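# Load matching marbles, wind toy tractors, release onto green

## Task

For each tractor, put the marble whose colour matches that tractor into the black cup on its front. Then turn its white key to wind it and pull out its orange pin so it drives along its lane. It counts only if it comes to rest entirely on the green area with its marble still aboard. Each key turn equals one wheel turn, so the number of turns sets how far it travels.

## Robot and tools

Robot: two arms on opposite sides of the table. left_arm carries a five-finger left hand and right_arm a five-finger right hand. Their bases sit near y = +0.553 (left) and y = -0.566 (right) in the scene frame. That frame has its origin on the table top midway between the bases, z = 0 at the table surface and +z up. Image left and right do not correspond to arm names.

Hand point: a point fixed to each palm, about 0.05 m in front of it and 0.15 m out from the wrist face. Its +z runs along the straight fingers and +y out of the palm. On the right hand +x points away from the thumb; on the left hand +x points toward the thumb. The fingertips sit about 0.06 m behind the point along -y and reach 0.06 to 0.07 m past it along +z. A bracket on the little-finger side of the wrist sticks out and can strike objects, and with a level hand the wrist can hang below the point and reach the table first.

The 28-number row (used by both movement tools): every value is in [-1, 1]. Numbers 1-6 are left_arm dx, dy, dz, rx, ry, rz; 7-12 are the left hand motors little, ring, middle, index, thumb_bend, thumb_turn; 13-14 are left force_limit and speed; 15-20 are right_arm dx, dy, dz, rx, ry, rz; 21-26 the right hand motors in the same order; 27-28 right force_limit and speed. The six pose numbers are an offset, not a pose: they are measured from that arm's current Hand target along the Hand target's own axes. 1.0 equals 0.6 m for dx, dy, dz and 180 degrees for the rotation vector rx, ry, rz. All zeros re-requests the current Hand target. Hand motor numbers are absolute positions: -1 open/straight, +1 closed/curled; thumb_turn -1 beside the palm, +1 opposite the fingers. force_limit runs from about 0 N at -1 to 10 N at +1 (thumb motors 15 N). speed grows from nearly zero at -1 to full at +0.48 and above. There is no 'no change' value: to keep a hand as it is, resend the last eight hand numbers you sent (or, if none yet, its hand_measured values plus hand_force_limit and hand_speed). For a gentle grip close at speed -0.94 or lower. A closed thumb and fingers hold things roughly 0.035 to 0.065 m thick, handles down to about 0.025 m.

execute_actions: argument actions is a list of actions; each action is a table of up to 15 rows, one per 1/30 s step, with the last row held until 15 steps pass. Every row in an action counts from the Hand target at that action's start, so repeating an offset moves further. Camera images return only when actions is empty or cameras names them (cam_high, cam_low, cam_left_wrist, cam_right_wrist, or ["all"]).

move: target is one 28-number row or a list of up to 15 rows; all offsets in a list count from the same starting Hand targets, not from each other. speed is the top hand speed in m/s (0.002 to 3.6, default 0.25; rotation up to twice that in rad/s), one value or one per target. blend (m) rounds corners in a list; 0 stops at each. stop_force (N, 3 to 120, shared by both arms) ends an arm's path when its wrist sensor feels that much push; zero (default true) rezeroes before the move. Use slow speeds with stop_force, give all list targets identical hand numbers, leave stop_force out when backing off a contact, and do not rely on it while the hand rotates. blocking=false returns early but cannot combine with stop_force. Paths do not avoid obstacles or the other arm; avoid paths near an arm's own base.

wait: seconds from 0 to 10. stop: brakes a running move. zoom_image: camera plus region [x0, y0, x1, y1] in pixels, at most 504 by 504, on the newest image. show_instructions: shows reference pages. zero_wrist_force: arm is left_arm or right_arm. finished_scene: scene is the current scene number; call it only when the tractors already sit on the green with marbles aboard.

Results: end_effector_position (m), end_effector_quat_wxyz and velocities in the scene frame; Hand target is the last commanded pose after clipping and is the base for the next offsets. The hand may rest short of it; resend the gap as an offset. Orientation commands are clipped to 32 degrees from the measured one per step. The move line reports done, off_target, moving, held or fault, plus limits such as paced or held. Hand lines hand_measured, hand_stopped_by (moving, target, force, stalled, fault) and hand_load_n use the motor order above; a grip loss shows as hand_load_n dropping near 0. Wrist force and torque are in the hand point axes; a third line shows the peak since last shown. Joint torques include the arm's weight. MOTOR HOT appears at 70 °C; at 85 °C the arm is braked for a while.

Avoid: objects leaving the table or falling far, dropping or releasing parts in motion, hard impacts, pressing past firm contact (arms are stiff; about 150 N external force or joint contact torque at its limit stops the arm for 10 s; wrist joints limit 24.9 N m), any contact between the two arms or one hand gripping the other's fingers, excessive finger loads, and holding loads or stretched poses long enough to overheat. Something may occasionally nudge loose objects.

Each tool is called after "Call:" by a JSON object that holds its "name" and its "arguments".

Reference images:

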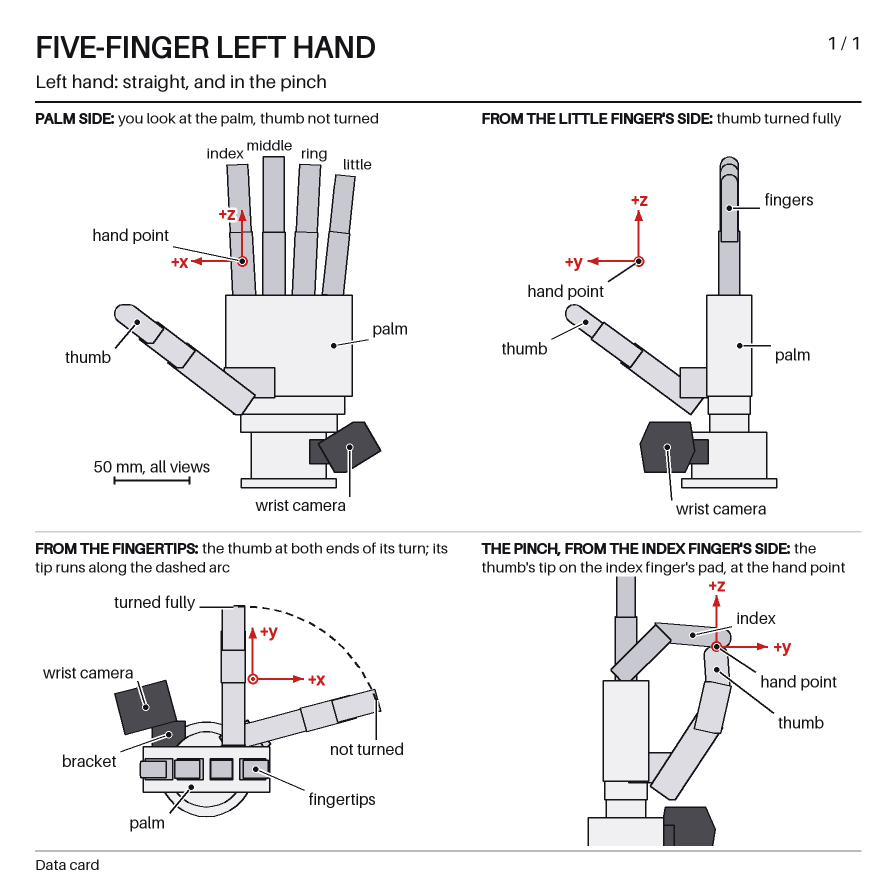

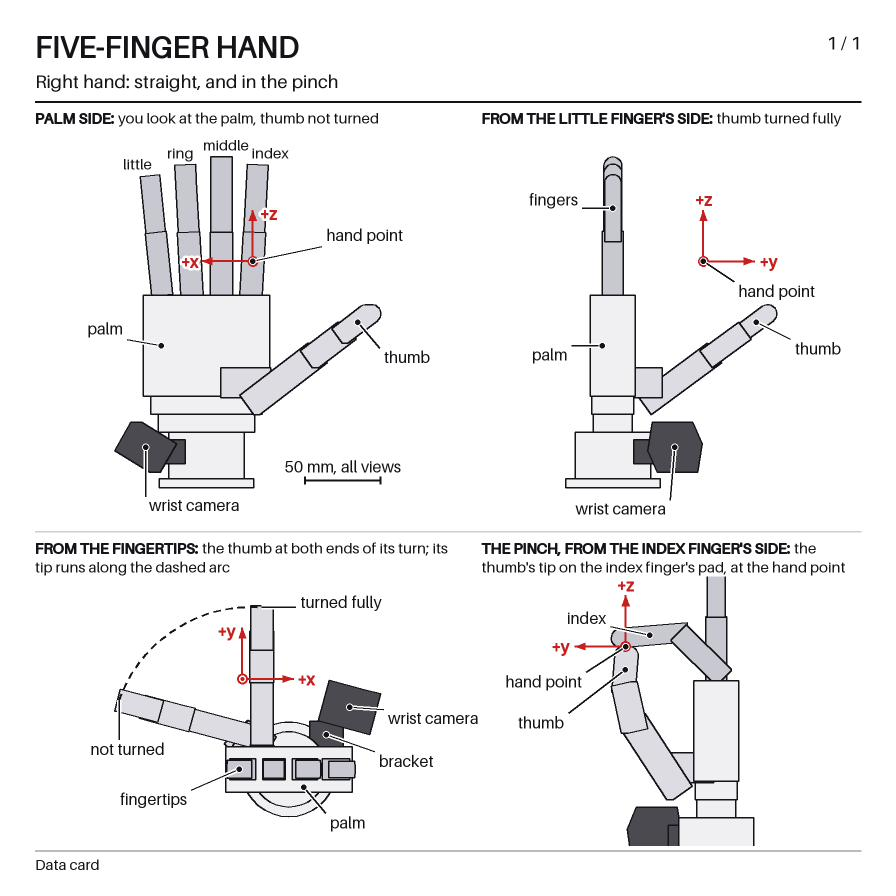

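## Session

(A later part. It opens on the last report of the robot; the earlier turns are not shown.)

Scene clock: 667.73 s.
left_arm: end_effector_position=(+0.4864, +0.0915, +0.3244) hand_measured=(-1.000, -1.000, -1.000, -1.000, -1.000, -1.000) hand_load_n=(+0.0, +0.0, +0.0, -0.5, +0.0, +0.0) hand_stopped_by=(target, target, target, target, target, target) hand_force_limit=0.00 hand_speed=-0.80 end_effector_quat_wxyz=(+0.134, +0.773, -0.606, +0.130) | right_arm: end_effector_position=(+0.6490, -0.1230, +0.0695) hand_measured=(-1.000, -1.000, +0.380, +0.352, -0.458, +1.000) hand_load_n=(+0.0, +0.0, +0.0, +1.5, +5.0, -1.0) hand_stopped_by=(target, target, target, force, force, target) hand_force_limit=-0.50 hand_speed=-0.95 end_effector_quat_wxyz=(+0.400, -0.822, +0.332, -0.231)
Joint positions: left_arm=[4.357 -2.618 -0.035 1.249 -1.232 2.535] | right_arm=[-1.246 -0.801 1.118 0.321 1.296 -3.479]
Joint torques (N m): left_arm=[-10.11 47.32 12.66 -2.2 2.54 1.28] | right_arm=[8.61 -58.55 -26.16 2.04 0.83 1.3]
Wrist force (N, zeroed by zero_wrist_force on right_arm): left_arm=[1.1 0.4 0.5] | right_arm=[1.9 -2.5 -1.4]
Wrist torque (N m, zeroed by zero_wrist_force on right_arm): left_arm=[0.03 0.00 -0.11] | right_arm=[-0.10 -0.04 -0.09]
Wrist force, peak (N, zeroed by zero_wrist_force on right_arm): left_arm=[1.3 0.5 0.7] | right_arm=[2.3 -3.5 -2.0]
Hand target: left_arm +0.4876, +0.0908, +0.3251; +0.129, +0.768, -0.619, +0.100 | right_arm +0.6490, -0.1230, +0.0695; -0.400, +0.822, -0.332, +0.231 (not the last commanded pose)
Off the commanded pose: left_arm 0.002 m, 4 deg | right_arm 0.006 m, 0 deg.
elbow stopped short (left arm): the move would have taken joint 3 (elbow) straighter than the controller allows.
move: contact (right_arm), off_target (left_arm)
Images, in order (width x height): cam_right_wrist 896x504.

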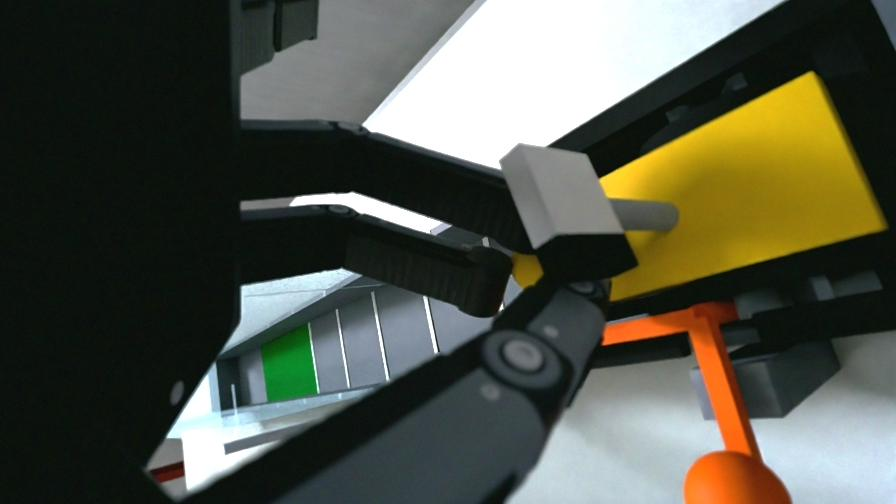

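Call:
{"name": "move", "arguments": {"target": [[0,0,0,0,0,0,-1,-1,-1,-1,-1,-1,0,-0.8,0.00057,-0.00406,-0.00287,0,0,0,-1,-1,0.38,0.42,-0.18,1,-0.5,-0.95],[0,0,0,0,0,0,-1,-1,-1,-1,-1,-1,0,-0.8,0.00295,-0.00335,-0.0034,0,0,0,-1,-1,0.38,0.42,-0.18,1,-0.5,-0.95]], "speed": 0.02}}

Call:
{"name": "move", "arguments": {"target": [0,0,0,0,0,0,-1,-1,-1,-1,-1,-1,0,-0.8,-0.0015,0.0108,0.0077,0,0,0,-1,-1,0.38,0.42,-0.18,1,-0.5,-0.95], "speed": 0.004, "stop_force": 3}}

Scene clock: 669.53 s.
left_arm: end_effector_position=(+0.4864, +0.0915, +0.3244) hand_measured=(-1.000, -1.000, -1.000, -1.000, -1.000, -1.000) hand_load_n=(+0.0, +0.0, +0.0, +0.0, +0.0, +0.0) hand_stopped_by=(target, target, target, target, target, target) hand_force_limit=0.00 hand_speed=-0.80 end_effector_quat_wxyz=(+0.134, +0.773, -0.606, +0.130) | right_arm: end_effector_position=(+0.6496, -0.1242, +0.0725) hand_measured=(-1.000, -1.000, +0.380, +0.352, -0.458, +1.000) hand_load_n=(+0.0, +0.0, +0.0, +3.0, +5.5, -0.5) hand_stopped_by=(target, target, target, force, force, target) hand_force_limit=-0.50 hand_speed=-0.95 end_effector_quat_wxyz=(+0.400, -0.822, +0.332, -0.231)
Joint positions: left_arm=[4.357 -2.618 -0.035 1.249 -1.232 2.535] | right_arm=[-1.249 -0.804 1.115 0.327 1.294 -3.48]
Joint torques (N m): left_arm=[-10.28 46.87 12.63 -2.13 2.51 1.27] | right_arm=[-9.89 -60.31 -11.55 1.79 -2.28 -1.32]
Wrist force (N, zeroed by zero_wrist_force on right_arm): left_arm=[1.3 0.4 0.7] | right_arm=[0.1 -0.2 0.0]
Wrist torque (N m, zeroed by zero_wrist_force on right_arm): left_arm=[0.01 -0.02 -0.10] | right_arm=[-0.03 -0.03 0.01]
Wrist force, peak (N, zeroed by zero_wrist_force on right_arm): left_arm=[1.3 0.4 0.7] | right_arm=[1.9 -2.9 -1.6]
Hand target: left_arm +0.4876, +0.0908, +0.3251; +0.129, +0.768, -0.619, +0.100 | right_arm +0.6496, -0.1244, +0.0725; -0.400, +0.822, -0.332, +0.231
Off the commanded pose: left_arm 0.002 m, 4 deg | right_arm 0.000 m, 0 deg.
elbow stopped short (left arm): the move would have taken joint 3 (elbow) straighter than the controller allows.
move: off_target (left_arm)

Scene clock: 671.73 s.
left_arm: end_effector_position=(+0.4864, +0.0915, +0.3244) hand_measured=(-1.000, -1.000, -1.000, -1.000, -1.000, -1.000) hand_load_n=(+0.0, +0.5, +0.0, +0.0, +0.0, +0.0) hand_stopped_by=(target, target, target, target, target, target) hand_force_limit=0.00 hand_speed=-0.80 end_effector_quat_wxyz=(+0.134, +0.773, -0.606, +0.130) | right_arm: end_effector_position=(+0.6496, -0.1244, +0.0663) hand_measured=(-1.000, -1.000, +0.380, +0.352, -0.458, +1.000) hand_load_n=(+0.0, -0.5, +0.0, +3.5, +4.0, -1.0) hand_stopped_by=(target, target, target, force, force, target) hand_force_limit=-0.50 hand_speed=-0.95 end_effector_quat_wxyz=(+0.400, -0.822, +0.332, -0.231)
Joint positions: left_arm=[4.357 -2.618 -0.035 1.249 -1.232 2.535] | right_arm=[-1.249 -0.799 1.123 0.314 1.294 -3.481]
Joint torques (N m): left_arm=[-10.25 47.24 12.19 -2.26 2.6 1.24] | right_arm=[-7.03 -50.4 -25.28 2.48 -2.1 -1.33]
Wrist force (N, zeroed by zero_wrist_force on right_arm): left_arm=[1.0 0.2 0.6] | right_arm=[1.6 -3.5 -1.2]
Wrist torque (N m, zeroed by zero_wrist_force on right_arm): left_arm=[-0.01 0.02 -0.11] | right_arm=[-0.12 -0.03 -0.04]
Wrist force, peak (N, zeroed by zero_wrist_force on right_arm): left_arm=[1.2 0.3 0.9] | right_arm=[1.6 -3.7 -1.6]
Hand target: left_arm +0.4876, +0.0908, +0.3251; +0.129, +0.768, -0.619, +0.100 | right_arm +0.6497, -0.1244, +0.0664; -0.400, +0.822, -0.332, +0.231 (not the last commanded pose)
Off the commanded pose: left_arm 0.002 m, 4 deg | right_arm 0.002 m, 0 deg.
elbow stopped short (left arm): the move would have taken joint 3 (elbow) straighter than the controller allows.
move: contact (right_arm), off_target (left_arm)

Call:
{"name": "move", "arguments": {"target": [[0,0,0,0,0,0,-1,-1,-1,-1,-1,-1,0,-0.8,0.00038,-0.0027,-0.00191,0,0,0,-1,-1,0.38,0.42,-0.18,1,-0.5,-0.95],[0,0,0,0,0,0,-1,-1,-1,-1,-1,-1,0,-0.8,0.00152,-0.00303,-0.00122,0,0,0,-1,-1,0.38,0.42,-0.18,1,-0.5,-0.95]], "speed": 0.02}}

Call:
{"name": "move", "arguments": {"target": [0,0,0,0,0,0,-1,-1,-1,-1,-1,-1,0,-0.8,-0.0011,0.0081,0.0057,0,0,0,-1,-1,0.38,0.42,-0.18,1,-0.5,-0.95], "speed": 0.004, "stop_force": 3, "cameras": ["cam_right_wrist"]}}

Call:
{"name": "zoom_image", "arguments": {"camera": "cam_right_wrist", "region": [450, 150, 750, 350]}}

Scene clock: 673.20 s.
left_arm: end_effector_position=(+0.4864, +0.0915, +0.3244) hand_measured=(-1.000, -1.000, -1.000, -1.000, -1.000, -1.000) hand_load_n=(+0.0, +0.0, +0.0, +0.0, +0.0, +0.0) hand_stopped_by=(target, target, target, target, target, target) hand_force_limit=0.00 hand_speed=-0.80 end_effector_quat_wxyz=(+0.134, +0.773, -0.606, +0.130) | right_arm: end_effector_position=(+0.6504, -0.1245, +0.0685) hand_measured=(-1.000, -1.000, +0.380, +0.352, -0.458, +1.000) hand_load_n=(+0.0, +0.0, +0.0, +1.0, +1.5, +0.0) hand_stopped_by=(target, target, target, force, force, target) hand_force_limit=-0.50 hand_speed=-0.95 end_effector_quat_wxyz=(+0.400, -0.822, +0.332, -0.231)
Joint positions: left_arm=[4.357 -2.618 -0.035 1.249 -1.232 2.535] | right_arm=[-1.25 -0.799 1.118 0.32 1.294 -3.481]
Joint torques (N m): left_arm=[-10.03 46.94 12.54 -2.18 2.63 1.27] | right_arm=[-8.53 -35.22 -26.5 1.79 -1.99 -1.4]
Wrist force (N, zeroed by zero_wrist_force on right_arm): left_arm=[0.8 0.1 0.8] | right_arm=[0.2 -0.1 0.1]
Wrist torque (N m, zeroed by zero_wrist_force on right_arm): left_arm=[-0.04 0.06 -0.12] | right_arm=[-0.03 -0.04 0.01]
Wrist force, peak (N, zeroed by zero_wrist_force on right_arm): left_arm=[1.2 0.4 0.8] | right_arm=[1.5 -3.6 -1.4]
Hand target: left_arm +0.4876, +0.0908, +0.3251; +0.129, +0.768, -0.619, +0.100 | right_arm +0.6505, -0.1246, +0.0684; -0.400, +0.822, -0.332, +0.231
Off the commanded pose: left_arm 0.002 m, 4 deg | right_arm 0.000 m, 0 deg.
elbow stopped short (left arm): the move would have taken joint 3 (elbow) straighter than the controller allows.
move: off_target (left_arm)

Scene clock: 674.30 s.
left_arm: end_effector_position=(+0.4864, +0.0915, +0.3244) hand_measured=(-1.000, -1.000, -1.000, -1.000, -1.000, -1.000) hand_load_n=(+0.0, +0.0, +0.0, +0.0, +0.0, +0.0) hand_stopped_by=(target, target, target, target, target, target) hand_force_limit=0.00 hand_speed=-0.80 end_effector_quat_wxyz=(+0.134, +0.773, -0.606, +0.130) | right_arm: end_effector_position=(+0.6504, -0.1246, +0.0665) hand_measured=(-1.000, -1.000, +0.380, +0.352, -0.458, +1.000) hand_load_n=(+0.0, -0.5, +0.0, +0.0, +1.0, -0.5) hand_stopped_by=(target, target, target, force, force, target) hand_force_limit=-0.50 hand_speed=-0.95 end_effector_quat_wxyz=(+0.400, -0.822, +0.332, -0.231)
Joint positions: left_arm=[4.357 -2.618 -0.035 1.249 -1.232 2.535] | right_arm=[-1.25 -0.798 1.12 0.316 1.293 -3.481]
Joint torques (N m): left_arm=[-9.97 47.53 12.44 -2.2 2.6 1.21] | right_arm=[-8.7 -48.07 -26.26 1.75 -1.39 -1.16]
Wrist force (N, zeroed by zero_wrist_force on right_arm): left_arm=[1.0 0.5 0.7] | right_arm=[0.5 -3.2 -2.7]
Wrist torque (N m, zeroed by zero_wrist_force on right_arm): left_arm=[0.02 0.03 -0.12] | right_arm=[-0.16 -0.01 -0.03]
Wrist force, peak (N, zeroed by zero_wrist_force on right_arm): left_arm=[1.2 0.5 0.8] | right_arm=[0.4 -3.5 -3.2]
Hand target: left_arm +0.4876, +0.0908, +0.3251; +0.129, +0.768, -0.619, +0.100 | right_arm +0.6505, -0.1246, +0.0666; -0.400, +0.822, -0.332, +0.231 (not the last commanded pose)
Off the commanded pose: left_arm 0.002 m, 4 deg | right_arm 0.004 m, 0 deg.
elbow stopped short (left arm): the move would have taken joint 3 (elbow) straighter than the controller allows.
move: contact (right_arm), off_target (left_arm)
Images, in order (width x height): cam_right_wrist 896x504.

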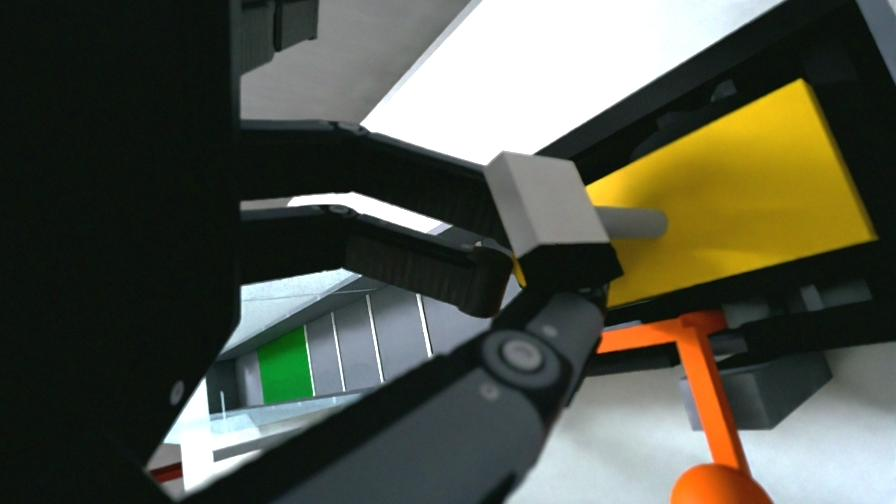

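Scaled by 1.680.

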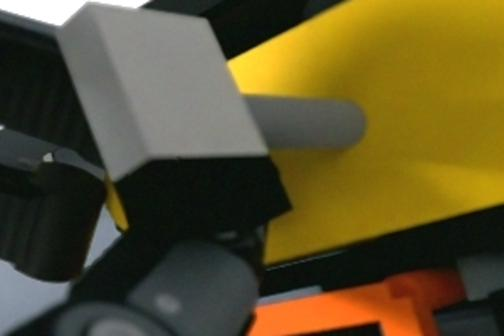

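Call:
{"name": "move", "arguments": {"target": [0,0,0,0,0,0,-1,-1,-1,-1,-1,-1,0,-0.8,0.0001,-0.0005,-0.0004,0,0,0,-1,-1,0.38,0.42,-0.18,1,-0.5,-0.95], "speed": 0.01}}

Call:
{"name": "move", "arguments": {"target": [0,0,0,0,0,0,-1,-1,-1,-1,-1,-1,0,-0.8,0,0,0,0,0,0,-1,-1,0.38,0.42,-0.57,1,-0.5,-0.93], "speed": 0.01, "cameras": ["cam_right_wrist","cam_left_wrist"]}}

Call:
{"name": "zoom_image", "arguments": {"camera": "cam_right_wrist", "region": [450, 150, 750, 350]}}

Call:
{"name": "zoom_image", "arguments": {"camera": "cam_left_wrist", "region": [520, 110, 620, 210]}}

Scene clock: 675.47 s.
left_arm: end_effector_position=(+0.4864, +0.0915, +0.3244) hand_measured=(-1.000, -1.000, -1.000, -1.000, -1.000, -1.000) hand_load_n=(+0.0, +0.0, +0.0, +0.0, +0.0, +0.0) hand_stopped_by=(target, target, target, target, target, target) hand_force_limit=0.00 hand_speed=-0.80 end_effector_quat_wxyz=(+0.134, +0.773, -0.606, +0.130) | right_arm: end_effector_position=(+0.6505, -0.1246, +0.0670) hand_measured=(-1.000, -1.000, +0.380, +0.352, -0.458, +1.000) hand_load_n=(+0.0, -0.5, +0.0, +1.0, +2.0, -0.5) hand_stopped_by=(target, target, target, force, force, target) hand_force_limit=-0.50 hand_speed=-0.95 end_effector_quat_wxyz=(+0.400, -0.822, +0.332, -0.231)
Joint positions: left_arm=[4.357 -2.618 -0.035 1.249 -1.232 2.535] | right_arm=[-1.25 -0.798 1.12 0.317 1.293 -3.481]
Joint torques (N m): left_arm=[-9.96 47.21 12.69 -2.29 2.5 1.22] | right_arm=[-7.42 -60.62 -26.74 1.67 -1.76 -1.41]
Wrist force (N, zeroed by zero_wrist_force on right_arm): left_arm=[0.9 0.4 0.6] | right_arm=[0.2 -0.4 -0.9]
Wrist torque (N m, zeroed by zero_wrist_force on right_arm): left_arm=[0.01 0.05 -0.12] | right_arm=[-0.04 -0.01 0.00]
Wrist force, peak (N, zeroed by zero_wrist_force on right_arm): left_arm=[1.1 0.4 0.7] | right_arm=[0.3 -3.5 -3.3]
Hand target: left_arm +0.4876, +0.0908, +0.3251; +0.129, +0.768, -0.619, +0.100 | right_arm +0.6505, -0.1246, +0.0670; -0.400, +0.822, -0.332, +0.231
Off the commanded pose: left_arm 0.002 m, 4 deg | right_arm 0.000 m, 0 deg.
elbow stopped short (left arm): the move would have taken joint 3 (elbow) straighter than the controller allows.
move: off_target (left_arm)

Scene clock: 676.83 s.
left_arm: end_effector_position=(+0.4864, +0.0915, +0.3244) hand_measured=(-1.000, -1.000, -1.000, -1.000, -1.000, -1.000) hand_load_n=(+0.0, +0.0, +0.0, +0.0, +0.0, +0.0) hand_stopped_by=(target, target, target, target, target, target) hand_force_limit=0.00 hand_speed=-0.80 end_effector_quat_wxyz=(+0.134, +0.773, -0.606, +0.130) | right_arm: end_effector_position=(+0.6505, -0.1246, +0.0670) hand_measured=(-1.000, -1.000, +0.380, +0.352, -0.570, +1.000) hand_load_n=(+0.0, +0.0, +0.0, +0.0, +0.0, +0.0) hand_stopped_by=(target, target, target, force, target, target) hand_force_limit=-0.50 hand_speed=-0.93 end_effector_quat_wxyz=(+0.400, -0.822, +0.332, -0.231)
Joint positions: left_arm=[4.357 -2.618 -0.035 1.249 -1.232 2.535] | right_arm=[-1.25 -0.798 1.12 0.317 1.293 -3.481]
Joint torques (N m): left_arm=[-10.03 47.57 12.65 -2.23 2.53 1.26] | right_arm=[-7.92 -60.35 -26.73 1.69 -2.03 -1.52]
Wrist force (N, zeroed by zero_wrist_force on right_arm): left_arm=[1.0 0.4 0.9] | right_arm=[0.2 -0.4 0.1]
Wrist torque (N m, zeroed by zero_wrist_force on right_arm): left_arm=[0.00 0.04 -0.11] | right_arm=[-0.06 -0.03 0.00]
Wrist force, peak (N, zeroed by zero_wrist_force on right_arm): left_arm=[1.2 0.5 0.6] | right_arm=[0.0 -0.8 -0.6]
Hand target: left_arm +0.4876, +0.0908, +0.3251; +0.129, +0.768, -0.619, +0.100 | right_arm +0.6505, -0.1246, +0.0670; -0.400, +0.822, -0.332, +0.231
Off the commanded pose: left_arm 0.002 m, 4 deg | right_arm 0.000 m, 0 deg.
elbow stopped short (left arm): the move would have taken joint 3 (elbow) straighter than the controller allows.
move: off_target (left_arm)
Images, in order (width x height): cam_left_wrist 896x504, cam_right_wrist 896x504.

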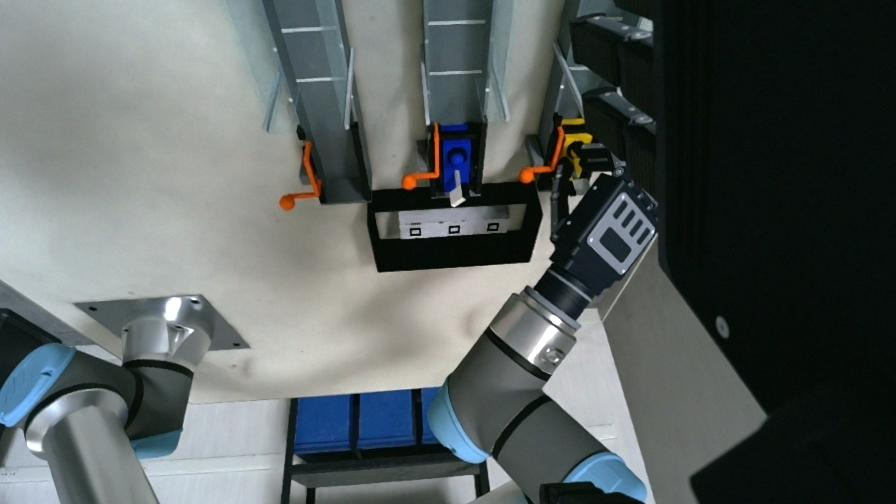

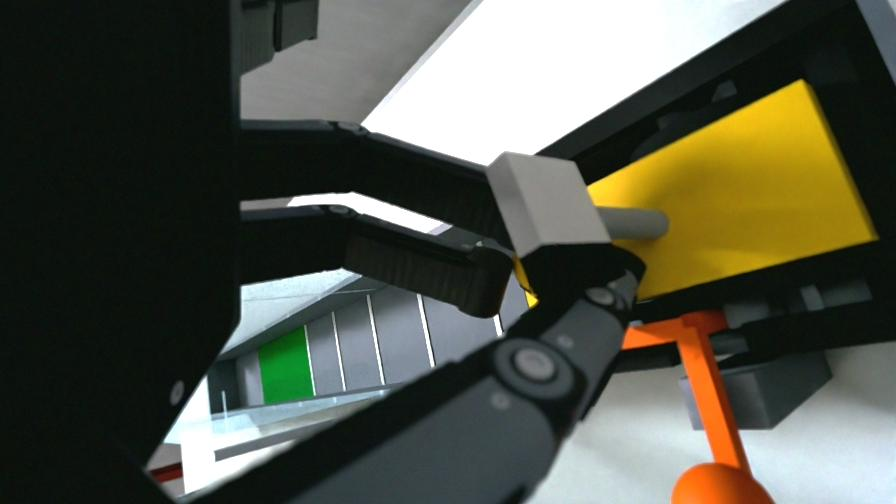

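Scaled by 1.680.

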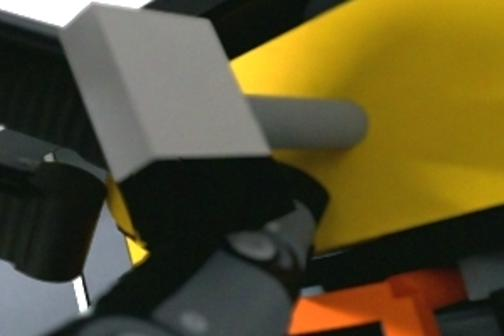

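Scaled by 5.040.

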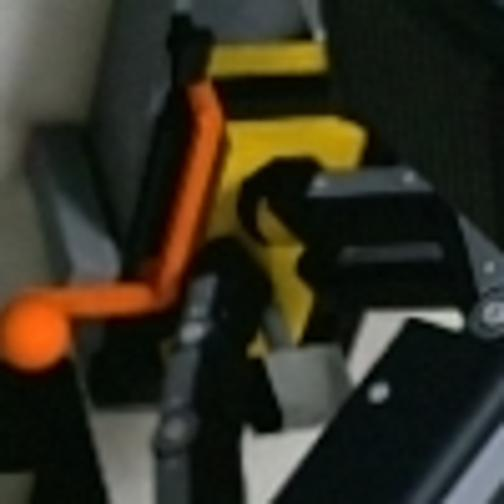

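Call:
{"name": "move", "arguments": {"target": [0,0,0,0,0,0,-1,-1,-1,-1,-1,-1,0,-0.8,0.0019,-0.0135,-0.0096,0,0,0,-1,-1,0.38,0.42,-0.57,1,-0.5,-0.93], "speed": 0.02, "stop_force": 3, "cameras": ["cam_right_wrist","cam_left_wrist"]}}

Call:
{"name": "zoom_image", "arguments": {"camera": "cam_left_wrist", "region": [520, 110, 620, 210]}}

Scene clock: 678.47 s.
left_arm: end_effector_position=(+0.4864, +0.0915, +0.3244) hand_measured=(-1.000, -1.000, -1.000, -1.000, -1.000, -1.000) hand_load_n=(+0.0, +0.0, +0.0, +0.0, +0.0, +0.0) hand_stopped_by=(target, target, target, target, target, target) hand_force_limit=0.00 hand_speed=-0.80 end_effector_quat_wxyz=(+0.134, +0.773, -0.606, +0.130) | right_arm: end_effector_position=(+0.6505, -0.1246, +0.0770) hand_measured=(-1.000, -1.000, +0.380, +0.352, -0.570, +1.000) hand_load_n=(+0.0, +0.0, +0.0, +0.0, +0.0, +1.0) hand_stopped_by=(target, target, target, force, target, target) hand_force_limit=-0.50 hand_speed=-0.93 end_effector_quat_wxyz=(+0.400, -0.822, +0.332, -0.231)
Joint positions: left_arm=[4.357 -2.618 -0.035 1.249 -1.232 2.535] | right_arm=[-1.25 -0.806 1.107 0.337 1.293 -3.481]
Joint torques (N m): left_arm=[-9.92 47.01 12.75 -2.21 2.55 1.3] | right_arm=[-10.36 -60.26 -28.81 1.77 -2.15 -1.32]
Wrist force (N, zeroed by zero_wrist_force on right_arm): left_arm=[0.9 0.3 0.8] | right_arm=[-0.6 -0.2 0.0]
Wrist torque (N m, zeroed by zero_wrist_force on right_arm): left_arm=[-0.02 0.05 -0.12] | right_arm=[-0.05 0.00 0.03]
Wrist force, peak (N, zeroed by zero_wrist_force on right_arm): left_arm=[1.1 0.6 0.9] | right_arm=[-0.8 0.1 0.2]
Hand target: left_arm +0.4876, +0.0908, +0.3251; +0.129, +0.768, -0.619, +0.100 | right_arm +0.6505, -0.1246, +0.0770; -0.400, +0.822, -0.332, +0.231
Off the commanded pose: left_arm 0.002 m, 4 deg | right_arm 0.000 m, 0 deg.
elbow stopped short (left arm): the move would have taken joint 3 (elbow) straighter than the controller allows.
move: off_target (left_arm)
Images, in order (width x height): cam_left_wrist 896x504, cam_right_wrist 896x504.

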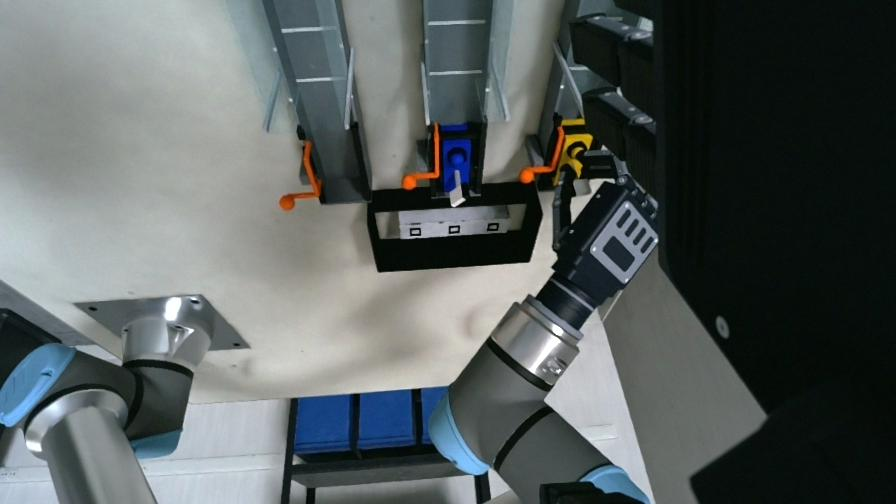

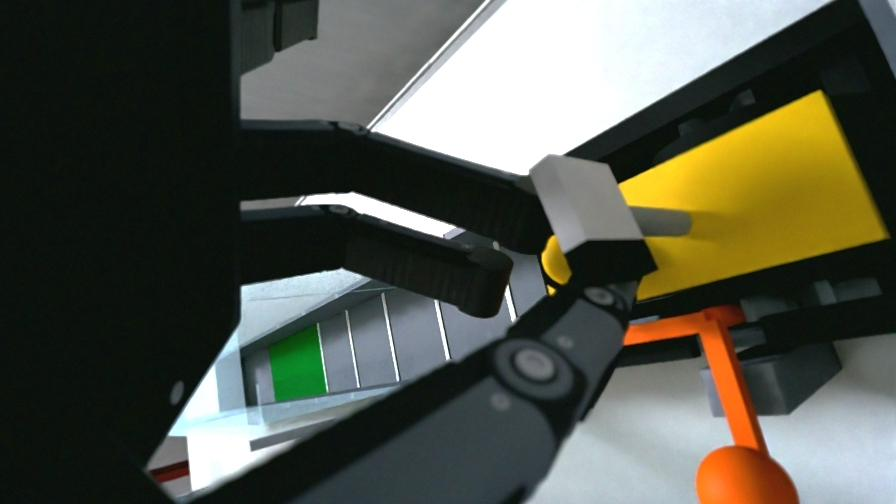

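Scaled by 5.040.

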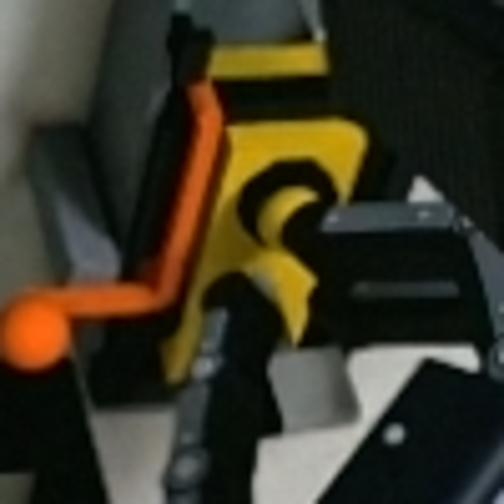

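Call:
{"name": "move", "arguments": {"target": [0,0,0,0,0,0,-1,-1,-1,-1,-1,-1,0,-0.8,0.0114,-0.0811,-0.0574,0,0,0,-1,-1,0.38,0.42,-0.57,1,-0.5,-0.93], "speed": 0.08, "cameras": ["cam_left_wrist","cam_right_wrist"]}}

Scene clock: 681.87 s.
left_arm: end_effector_position=(+0.4864, +0.0915, +0.3244) hand_measured=(-1.000, -1.000, -1.000, -1.000, -1.000, -1.000) hand_load_n=(+0.0, +0.0, +0.0, +0.0, +0.0, +0.0) hand_stopped_by=(target, target, target, target, target, target) hand_force_limit=0.00 hand_speed=-0.80 end_effector_quat_wxyz=(+0.134, +0.773, -0.606, +0.130) | right_arm: end_effector_position=(+0.6504, -0.1247, +0.1370) hand_measured=(-1.000, -1.000, +0.380, +0.352, -0.570, +1.000) hand_load_n=(+0.0, +0.0, +0.0, +0.0, +0.0, +0.0) hand_stopped_by=(target, target, target, force, target, target) hand_force_limit=-0.50 hand_speed=-0.93 end_effector_quat_wxyz=(+0.400, -0.822, +0.332, -0.231)
Joint positions: left_arm=[4.357 -2.618 -0.035 1.249 -1.232 2.535] | right_arm=[-1.25 -0.844 1.017 0.466 1.293 -3.481]
Joint torques (N m): left_arm=[-9.88 47.43 12.43 -2.08 2.54 1.22] | right_arm=[-9 -59.29 -29.04 2 -2 -1.14]
Wrist force (N, zeroed by zero_wrist_force on right_arm): left_arm=[0.8 0.4 0.5] | right_arm=[0.1 -0.2 -0.1]
Wrist torque (N m, zeroed by zero_wrist_force on right_arm): left_arm=[0.02 0.04 -0.12] | right_arm=[-0.02 -0.01 0.00]
Wrist force, peak (N, zeroed by zero_wrist_force on right_arm): left_arm=[0.9 0.7 0.9] | right_arm=[-0.8 0.0 0.6]
Hand target: left_arm +0.4876, +0.0908, +0.3251; +0.129, +0.768, -0.619, +0.100 | right_arm +0.6504, -0.1247, +0.1370; -0.400, +0.822, -0.332, +0.231
Off the commanded pose: left_arm 0.002 m, 4 deg | right_arm 0.000 m, 0 deg.
elbow stopped short (left arm): the move would have taken joint 3 (elbow) straighter than the controller allows.
move: off_target (left_arm)
Images, in order (width x height): cam_left_wrist 896x504, cam_right_wrist 896x504.

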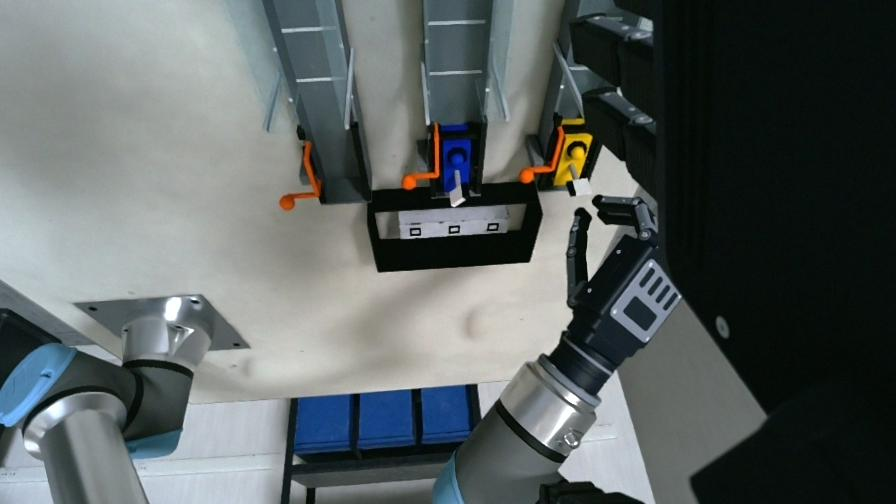

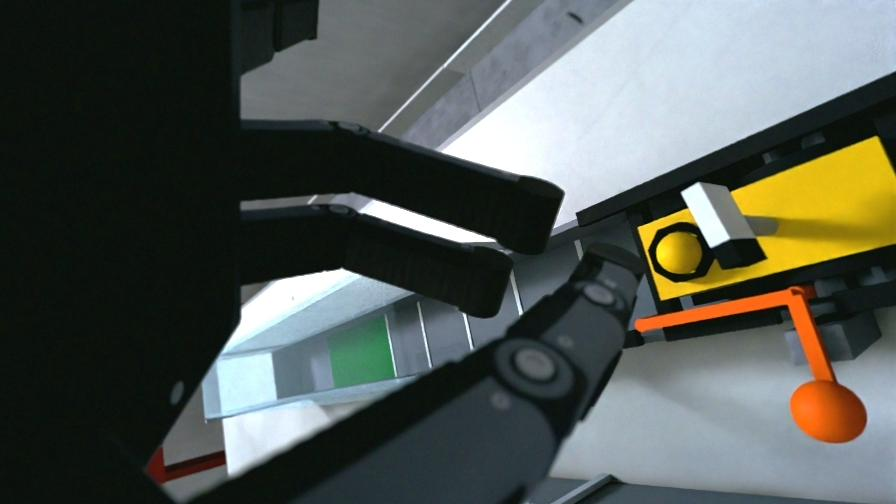

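Call:
{"name": "move", "arguments": {"target": [0,0,0,0,0,0,-1,-1,-1,-1,-1,-1,0,-0.8,-0.0096,0.0604,-0.1251,0.0342,-0.2433,-0.1722,-1,-1,0.11,0.18,-0.68,1,-0.5,-0.5], "speed": 0.2, "cameras": ["cam_right_wrist"]}}

Scene clock: 687.87 s.
left_arm: end_effector_position=(+0.4864, +0.0915, +0.3244) hand_measured=(-1.000, -1.000, -1.000, -1.000, -1.000, -1.000) hand_load_n=(-0.5, +0.0, +0.0, +0.0, +0.0, +0.0) hand_stopped_by=(target, target, target, target, target, target) hand_force_limit=0.00 hand_speed=-0.80 end_effector_quat_wxyz=(+0.134, +0.773, -0.606, +0.130) | right_arm: end_effector_position=(+0.5850, -0.1750, +0.1500) hand_measured=(-1.000, -1.000, +0.110, +0.180, -0.680, +1.000) hand_load_n=(+0.0, +0.0, +0.0, +0.0, +0.0, +0.0) hand_stopped_by=(target, target, target, target, target, target) hand_force_limit=-0.50 hand_speed=-0.50 end_effector_quat_wxyz=(-0.461, +0.883, +0.078, +0.024)
Joint positions: left_arm=[4.357 -2.618 -0.035 1.249 -1.232 2.535] | right_arm=[-1.43 -0.599 0.705 1.313 0.619 -4.666]
Joint torques (N m): left_arm=[-9.46 47.14 12.84 -2.09 2.56 1.26] | right_arm=[7.48 -40.19 -25.85 3.89 0.3 -1.12]
Wrist force (N, zeroed by zero_wrist_force on right_arm): left_arm=[0.9 0.3 0.5] | right_arm=[-0.3 -0.1 0.0]
Wrist torque (N m, zeroed by zero_wrist_force on right_arm): left_arm=[0.01 0.04 -0.11] | right_arm=[-0.03 0.06 -0.02]
Wrist force, peak (N, zeroed by zero_wrist_force on right_arm): left_arm=[1.1 0.6 0.8] | right_arm=[-0.5 -0.3 0.0]
Hand target: left_arm +0.4876, +0.0908, +0.3251; +0.129, +0.768, -0.619, +0.100 | right_arm +0.5850, -0.1750, +0.1500; -0.461, +0.883, +0.078, +0.024
Off the commanded pose: left_arm 0.002 m, 4 deg | right_arm 0.000 m, 0 deg.
elbow stopped short (left arm): the move would have taken joint 3 (elbow) straighter than the controller allows.
move: off_target (left_arm)
Images, in order (width x height): cam_right_wrist 896x504.

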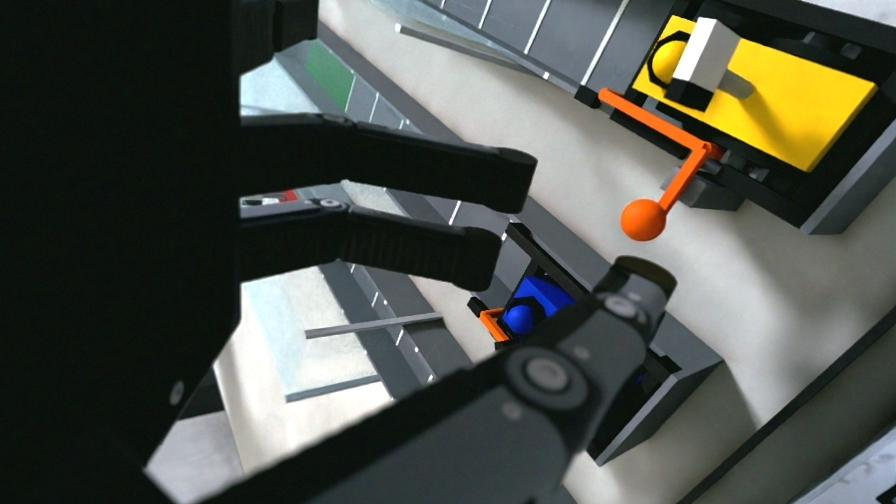

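Call:
{"name": "move", "arguments": {"target": [[0,0,0,0,0,0,-1,-1,-1,-1,-1,-1,0,-0.8,-0.00404,0.04909,0.07507,0,0,0,-1,-1,0.11,0.18,-0.68,1,-0.5,-0.5],[0,0,0,0,0,0,-1,-1,-1,-1,-1,-1,0,-0.8,-0.00689,0.06936,0.08942,0,0,0,-1,-1,0.11,0.18,-0.68,1,-0.5,-0.5]], "speed": 0.1, "cameras": ["cam_right_wrist"]}}

Scene clock: 690.20 s.
left_arm: end_effector_position=(+0.4864, +0.0915, +0.3244) hand_measured=(-1.000, -1.000, -1.000, -1.000, -1.000, -1.000) hand_load_n=(+0.0, +0.0, +0.0, +0.0, +0.0, +0.0) hand_stopped_by=(target, target, target, target, target, target) hand_force_limit=0.00 hand_speed=-0.80 end_effector_quat_wxyz=(+0.134, +0.773, -0.606, +0.130) | right_arm: end_effector_position=(+0.5860, -0.1549, +0.0851) hand_measured=(-1.000, -1.000, +0.110, +0.180, -0.680, +1.000) hand_load_n=(+0.0, +0.0, +0.0, +0.0, +0.0, +0.0) hand_stopped_by=(target, target, target, target, target, target) hand_force_limit=-0.50 hand_speed=-0.50 end_effector_quat_wxyz=(-0.461, +0.883, +0.078, +0.024)
Joint positions: left_arm=[4.357 -2.618 -0.035 1.249 -1.232 2.535] | right_arm=[-1.4 -0.539 0.746 1.17 0.624 -4.615]
Joint torques (N m): left_arm=[-9.9 47.21 12.26 -2.16 2.58 1.18] | right_arm=[9.94 -39.46 -11.32 0.28 -0.33 1.46]
Wrist force (N, zeroed by zero_wrist_force on right_arm): left_arm=[1.2 0.3 0.5] | right_arm=[-0.2 0.1 0.0]
Wrist torque (N m, zeroed by zero_wrist_force on right_arm): left_arm=[0.00 -0.01 -0.10] | right_arm=[0.00 0.04 -0.13]
Wrist force, peak (N, zeroed by zero_wrist_force on right_arm): left_arm=[1.1 0.1 1.0] | right_arm=[-0.4 -0.7 -0.7]
Hand target: left_arm +0.4876, +0.0908, +0.3251; +0.129, +0.768, -0.619, +0.100 | right_arm +0.5860, -0.1549, +0.0850; -0.461, +0.883, +0.078, +0.024
Off the commanded pose: left_arm 0.002 m, 4 deg | right_arm 0.000 m, 0 deg.
elbow stopped short (left arm): the move would have taken joint 3 (elbow) straighter than the controller allows.
move: off_target (left_arm)
Images, in order (width x height): cam_right_wrist 896x504.

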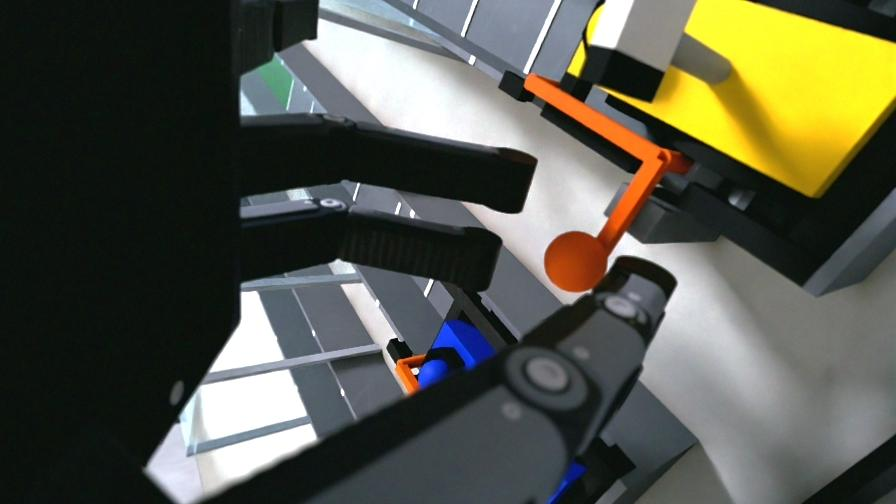

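Call:
{"name": "move", "arguments": {"target": [0,0,0,0,0,0,-1,-1,-1,-1,-1,-1,0,-0.8,-0.0053,0.03165,0.02189,0,0,0,-1,-1,0.11,0.18,-0.68,1,-0.5,-0.5], "speed": 0.04, "cameras": ["cam_right_wrist"]}}

Scene clock: 691.90 s.
left_arm: end_effector_position=(+0.4864, +0.0915, +0.3244) hand_measured=(-1.000, -1.000, -1.000, -1.000, -1.000, -1.000) hand_load_n=(+0.0, +0.0, +0.0, +0.0, +0.0, +0.0) hand_stopped_by=(target, target, target, target, target, target) hand_force_limit=0.00 hand_speed=-0.80 end_effector_quat_wxyz=(+0.134, +0.773, -0.606, +0.130) | right_arm: end_effector_position=(+0.5855, -0.1552, +0.0618) hand_measured=(-1.000, -1.000, +0.110, +0.180, -0.680, +1.000) hand_load_n=(+0.0, -0.5, +0.0, +0.0, +0.0, +0.0) hand_stopped_by=(target, target, target, target, target, target) hand_force_limit=-0.50 hand_speed=-0.50 end_effector_quat_wxyz=(-0.461, +0.883, +0.078, +0.024)
Joint positions: left_arm=[4.357 -2.618 -0.035 1.249 -1.232 2.535] | right_arm=[-1.4 -0.523 0.776 1.124 0.624 -4.615]
Joint torques (N m): left_arm=[-9.7 47.52 12.42 -2.06 2.52 1.17] | right_arm=[-7.71 -40.22 -10.24 0.55 -3.14 1.06]
Wrist force (N, zeroed by zero_wrist_force on right_arm): left_arm=[0.7 0.4 0.6] | right_arm=[-0.1 -0.1 0.2]
Wrist torque (N m, zeroed by zero_wrist_force on right_arm): left_arm=[0.02 0.07 -0.13] | right_arm=[-0.03 0.01 -0.08]
Wrist force, peak (N, zeroed by zero_wrist_force on right_arm): left_arm=[1.1 0.4 0.8] | right_arm=[-0.1 -0.5 0.1]
Hand target: left_arm +0.4876, +0.0908, +0.3251; +0.129, +0.768, -0.619, +0.100 | right_arm +0.5855, -0.1552, +0.0617; -0.461, +0.883, +0.078, +0.024
Off the commanded pose: left_arm 0.002 m, 4 deg | right_arm 0.000 m, 0 deg.
elbow stopped short (left arm): the move would have taken joint 3 (elbow) straighter than the controller allows.
move: off_target (left_arm)
Images, in order (width x height): cam_right_wrist 896x504.

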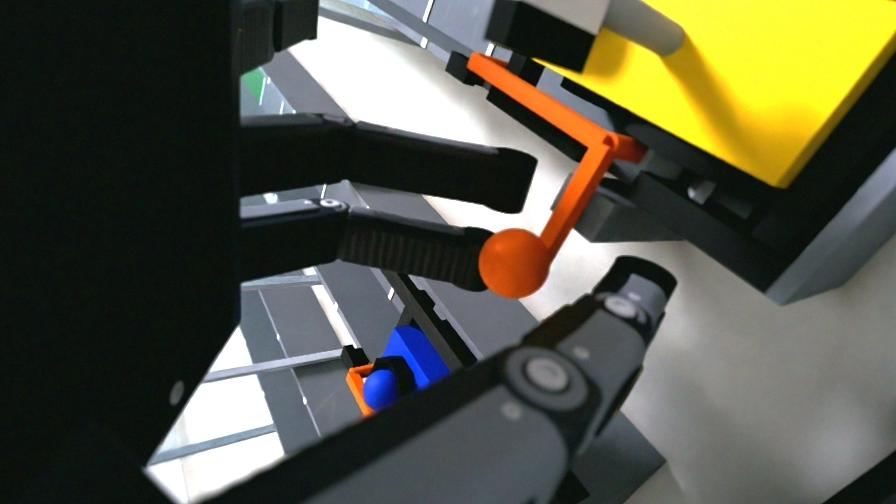

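Call:
{"name": "move", "arguments": {"target": [0,0,0,0,0,0,-1,-1,-1,-1,-1,-1,0,-0.8,0,0,0,0,0,0,-1,-1,0.25,0.35,-0.2,1,-0.7,-0.93], "cameras": ["cam_right_wrist"]}}

Call:
{"name": "move", "arguments": {"target": [0,0,0,0,0,0,-1,-1,-1,-1,-1,-1,0,-0.8,0,0,0,0,0,0,-1,-1,0.32,0.32,-0.19,1,-0.1,-0.95], "cameras": ["cam_right_wrist"]}}

Scene clock: 694.57 s.
left_arm: end_effector_position=(+0.4864, +0.0915, +0.3244) hand_measured=(-1.000, -1.000, -1.000, -1.000, -1.000, -1.000) hand_load_n=(+0.0, +0.0, +0.0, +0.0, +0.0, +0.0) hand_stopped_by=(target, target, target, target, target, target) hand_force_limit=0.00 hand_speed=-0.80 end_effector_quat_wxyz=(+0.134, +0.773, -0.606, +0.130) | right_arm: end_effector_position=(+0.5855, -0.1552, +0.0617) hand_measured=(-1.000, -1.000, +0.246, +0.244, -0.462, +1.000) hand_load_n=(+0.0, +0.0, +2.5, +2.0, +2.5, +0.0) hand_stopped_by=(target, target, force, force, force, target) hand_force_limit=-0.70 hand_speed=-0.93 end_effector_quat_wxyz=(-0.461, +0.883, +0.078, +0.024)
Joint positions: left_arm=[4.357 -2.618 -0.035 1.249 -1.232 2.535] | right_arm=[-1.4 -0.523 0.776 1.124 0.624 -4.615]
Joint torques (N m): left_arm=[-9.7 47.44 12.79 -2.01 2.56 1.18] | right_arm=[-8.19 -44.49 -13.45 4.36 -0.92 1.42]
Wrist force (N, zeroed by zero_wrist_force on right_arm): left_arm=[1.1 0.4 0.8] | right_arm=[1.3 0.6 2.8]
Wrist torque (N m, zeroed by zero_wrist_force on right_arm): left_arm=[0.00 0.02 -0.11] | right_arm=[0.04 -0.07 -0.07]
Wrist force, peak (N, zeroed by zero_wrist_force on right_arm): left_arm=[1.1 0.2 1.0] | right_arm=[1.0 -0.2 3.7]
Hand target: left_arm +0.4876, +0.0908, +0.3251; +0.129, +0.768, -0.619, +0.100 | right_arm +0.5855, -0.1552, +0.0617; -0.461, +0.883, +0.078, +0.024
Off the commanded pose: left_arm 0.002 m, 4 deg | right_arm 0.000 m, 0 deg.
elbow stopped short (left arm): the move would have taken joint 3 (elbow) straighter than the controller allows.
move: off_target (left_arm)
Images, in order (width x height): cam_right_wrist 896x504.

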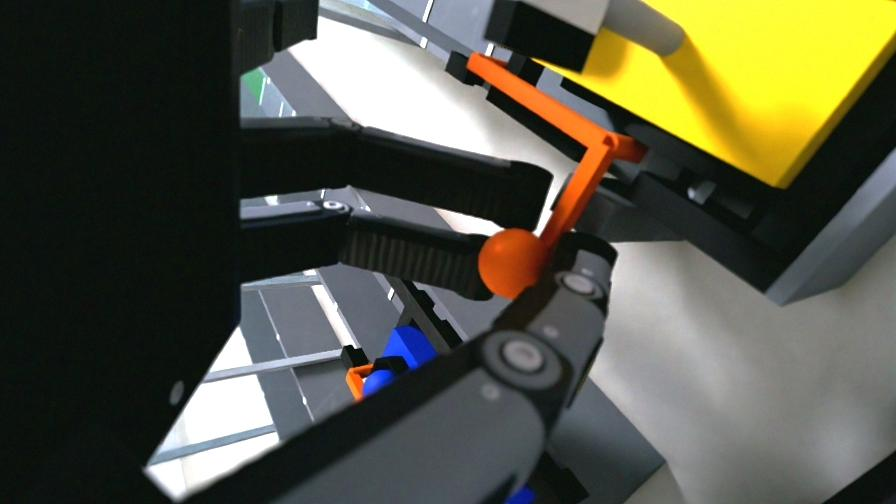

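Scene clock: 695.07 s.
left_arm: end_effector_position=(+0.4864, +0.0915, +0.3244) hand_measured=(-1.000, -1.000, -1.000, -1.000, -1.000, -1.000) hand_load_n=(+0.0, +0.0, +0.0, +0.0, +0.0, +0.0) hand_stopped_by=(target, target, target, target, target, target) hand_force_limit=0.00 hand_speed=-0.80 end_effector_quat_wxyz=(+0.134, +0.773, -0.606, +0.130) | right_arm: end_effector_position=(+0.5855, -0.1552, +0.0617) hand_measured=(-1.000, -1.000, +0.254, +0.252, -0.452, +1.000) hand_load_n=(-0.5, -0.5, +5.0, +5.5, +6.5, +0.5) hand_stopped_by=(target, target, force, force, force, target) hand_force_limit=-0.10 hand_speed=-0.95 end_effector_quat_wxyz=(-0.461, +0.883, +0.078, +0.024)
Joint positions: left_arm=[4.357 -2.618 -0.035 1.249 -1.232 2.535] | right_arm=[-1.4 -0.523 0.776 1.124 0.624 -4.615]
Joint torques (N m): left_arm=[-9.52 47.17 12.47 -2.02 2.59 1.24] | right_arm=[-8.99 -47.67 -14.42 4.09 -0.42 1.37]
Wrist force (N, zeroed by zero_wrist_force on right_arm): left_arm=[0.8 0.3 0.7] | right_arm=[2.3 1.4 4.6]
Wrist torque (N m, zeroed by zero_wrist_force on right_arm): left_arm=[-0.01 0.05 -0.12] | right_arm=[0.05 -0.07 -0.08]
Wrist force, peak (N, zeroed by zero_wrist_force on right_arm): left_arm=[1.0 0.6 0.9] | right_arm=[2.0 0.5 5.6]
Hand target: left_arm +0.4876, +0.0908, +0.3251; +0.129, +0.768, -0.619, +0.100 | right_arm +0.5855, -0.1552, +0.0617; -0.461, +0.883, +0.078, +0.024
Off the commanded pose: left_arm 0.002 m, 4 deg | right_arm 0.000 m, 0 deg.
elbow stopped short (left arm): the move would have taken joint 3 (elbow) straighter than the controller allows.
move: off_target (left_arm)
Images, in order (width x height): cam_right_wrist 896x504.

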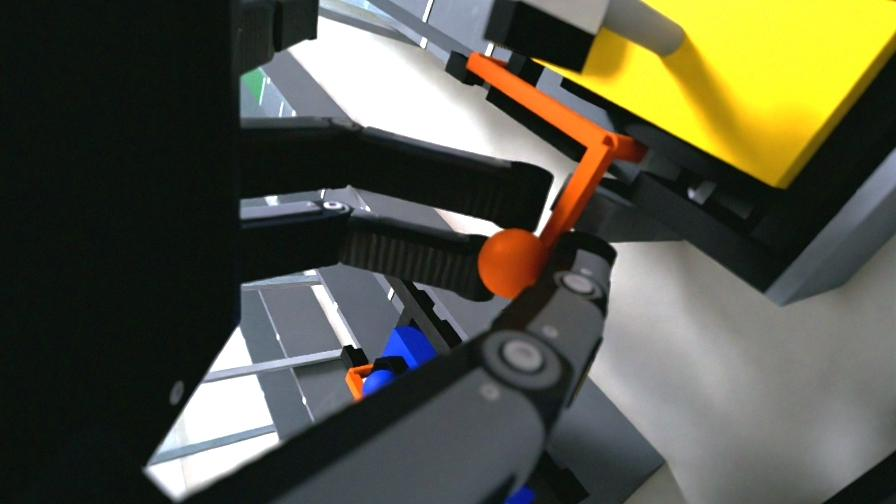

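Call:
{"name": "move", "arguments": {"target": [0,0,0,0,0,0,-1,-1,-1,-1,-1,-1,0,-0.8,0.00057,-0.00406,-0.00287,0,0,0,-1,-1,0.32,0.32,-0.19,1,-0.1,-0.95], "speed": 0.01, "cameras": ["cam_right_wrist"]}}

Scene clock: 696.10 s.
left_arm: end_effector_position=(+0.4864, +0.0915, +0.3244) hand_measured=(-1.000, -1.000, -1.000, -1.000, -1.000, -1.000) hand_load_n=(+0.0, +0.0, +0.0, +0.0, +0.0, +0.0) hand_stopped_by=(target, target, target, target, target, target) hand_force_limit=0.00 hand_speed=-0.80 end_effector_quat_wxyz=(+0.134, +0.773, -0.606, +0.130) | right_arm: end_effector_position=(+0.5855, -0.1552, +0.0646) hand_measured=(-1.000, -1.000, +0.254, +0.252, -0.452, +1.000) hand_load_n=(-0.5, +0.0, +5.0, +5.5, +7.0, +0.5) hand_stopped_by=(target, target, force, force, force, target) hand_force_limit=-0.10 hand_speed=-0.95 end_effector_quat_wxyz=(-0.461, +0.883, +0.078, +0.024)
Joint positions: left_arm=[4.357 -2.618 -0.035 1.249 -1.232 2.535] | right_arm=[-1.4 -0.525 0.773 1.13 0.624 -4.615]
Joint torques (N m): left_arm=[-9.43 47.73 12.85 -2.06 2.54 1.12] | right_arm=[-8.72 -67.69 -25.28 5.01 0.23 1.3]
Wrist force (N, zeroed by zero_wrist_force on right_arm): left_arm=[0.9 0.3 0.9] | right_arm=[2.6 1.5 5.0]
Wrist torque (N m, zeroed by zero_wrist_force on right_arm): left_arm=[-0.01 0.05 -0.12] | right_arm=[0.03 -0.10 -0.08]
Wrist force, peak (N, zeroed by zero_wrist_force on right_arm): left_arm=[0.8 0.4 1.0] | right_arm=[3.4 1.7 5.0]
Hand target: left_arm +0.4876, +0.0908, +0.3251; +0.129, +0.768, -0.619, +0.100 | right_arm +0.5855, -0.1552, +0.0647; -0.461, +0.883, +0.078, +0.024
Off the commanded pose: left_arm 0.002 m, 4 deg | right_arm 0.000 m, 0 deg.
elbow stopped short (left arm): the move would have taken joint 3 (elbow) straighter than the controller allows.
move: off_target (left_arm)
Images, in order (width x height): cam_right_wrist 896x504.

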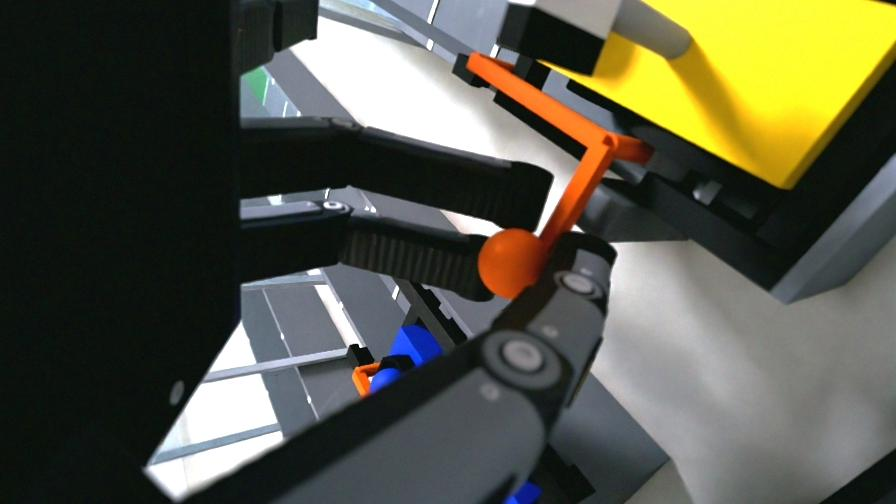

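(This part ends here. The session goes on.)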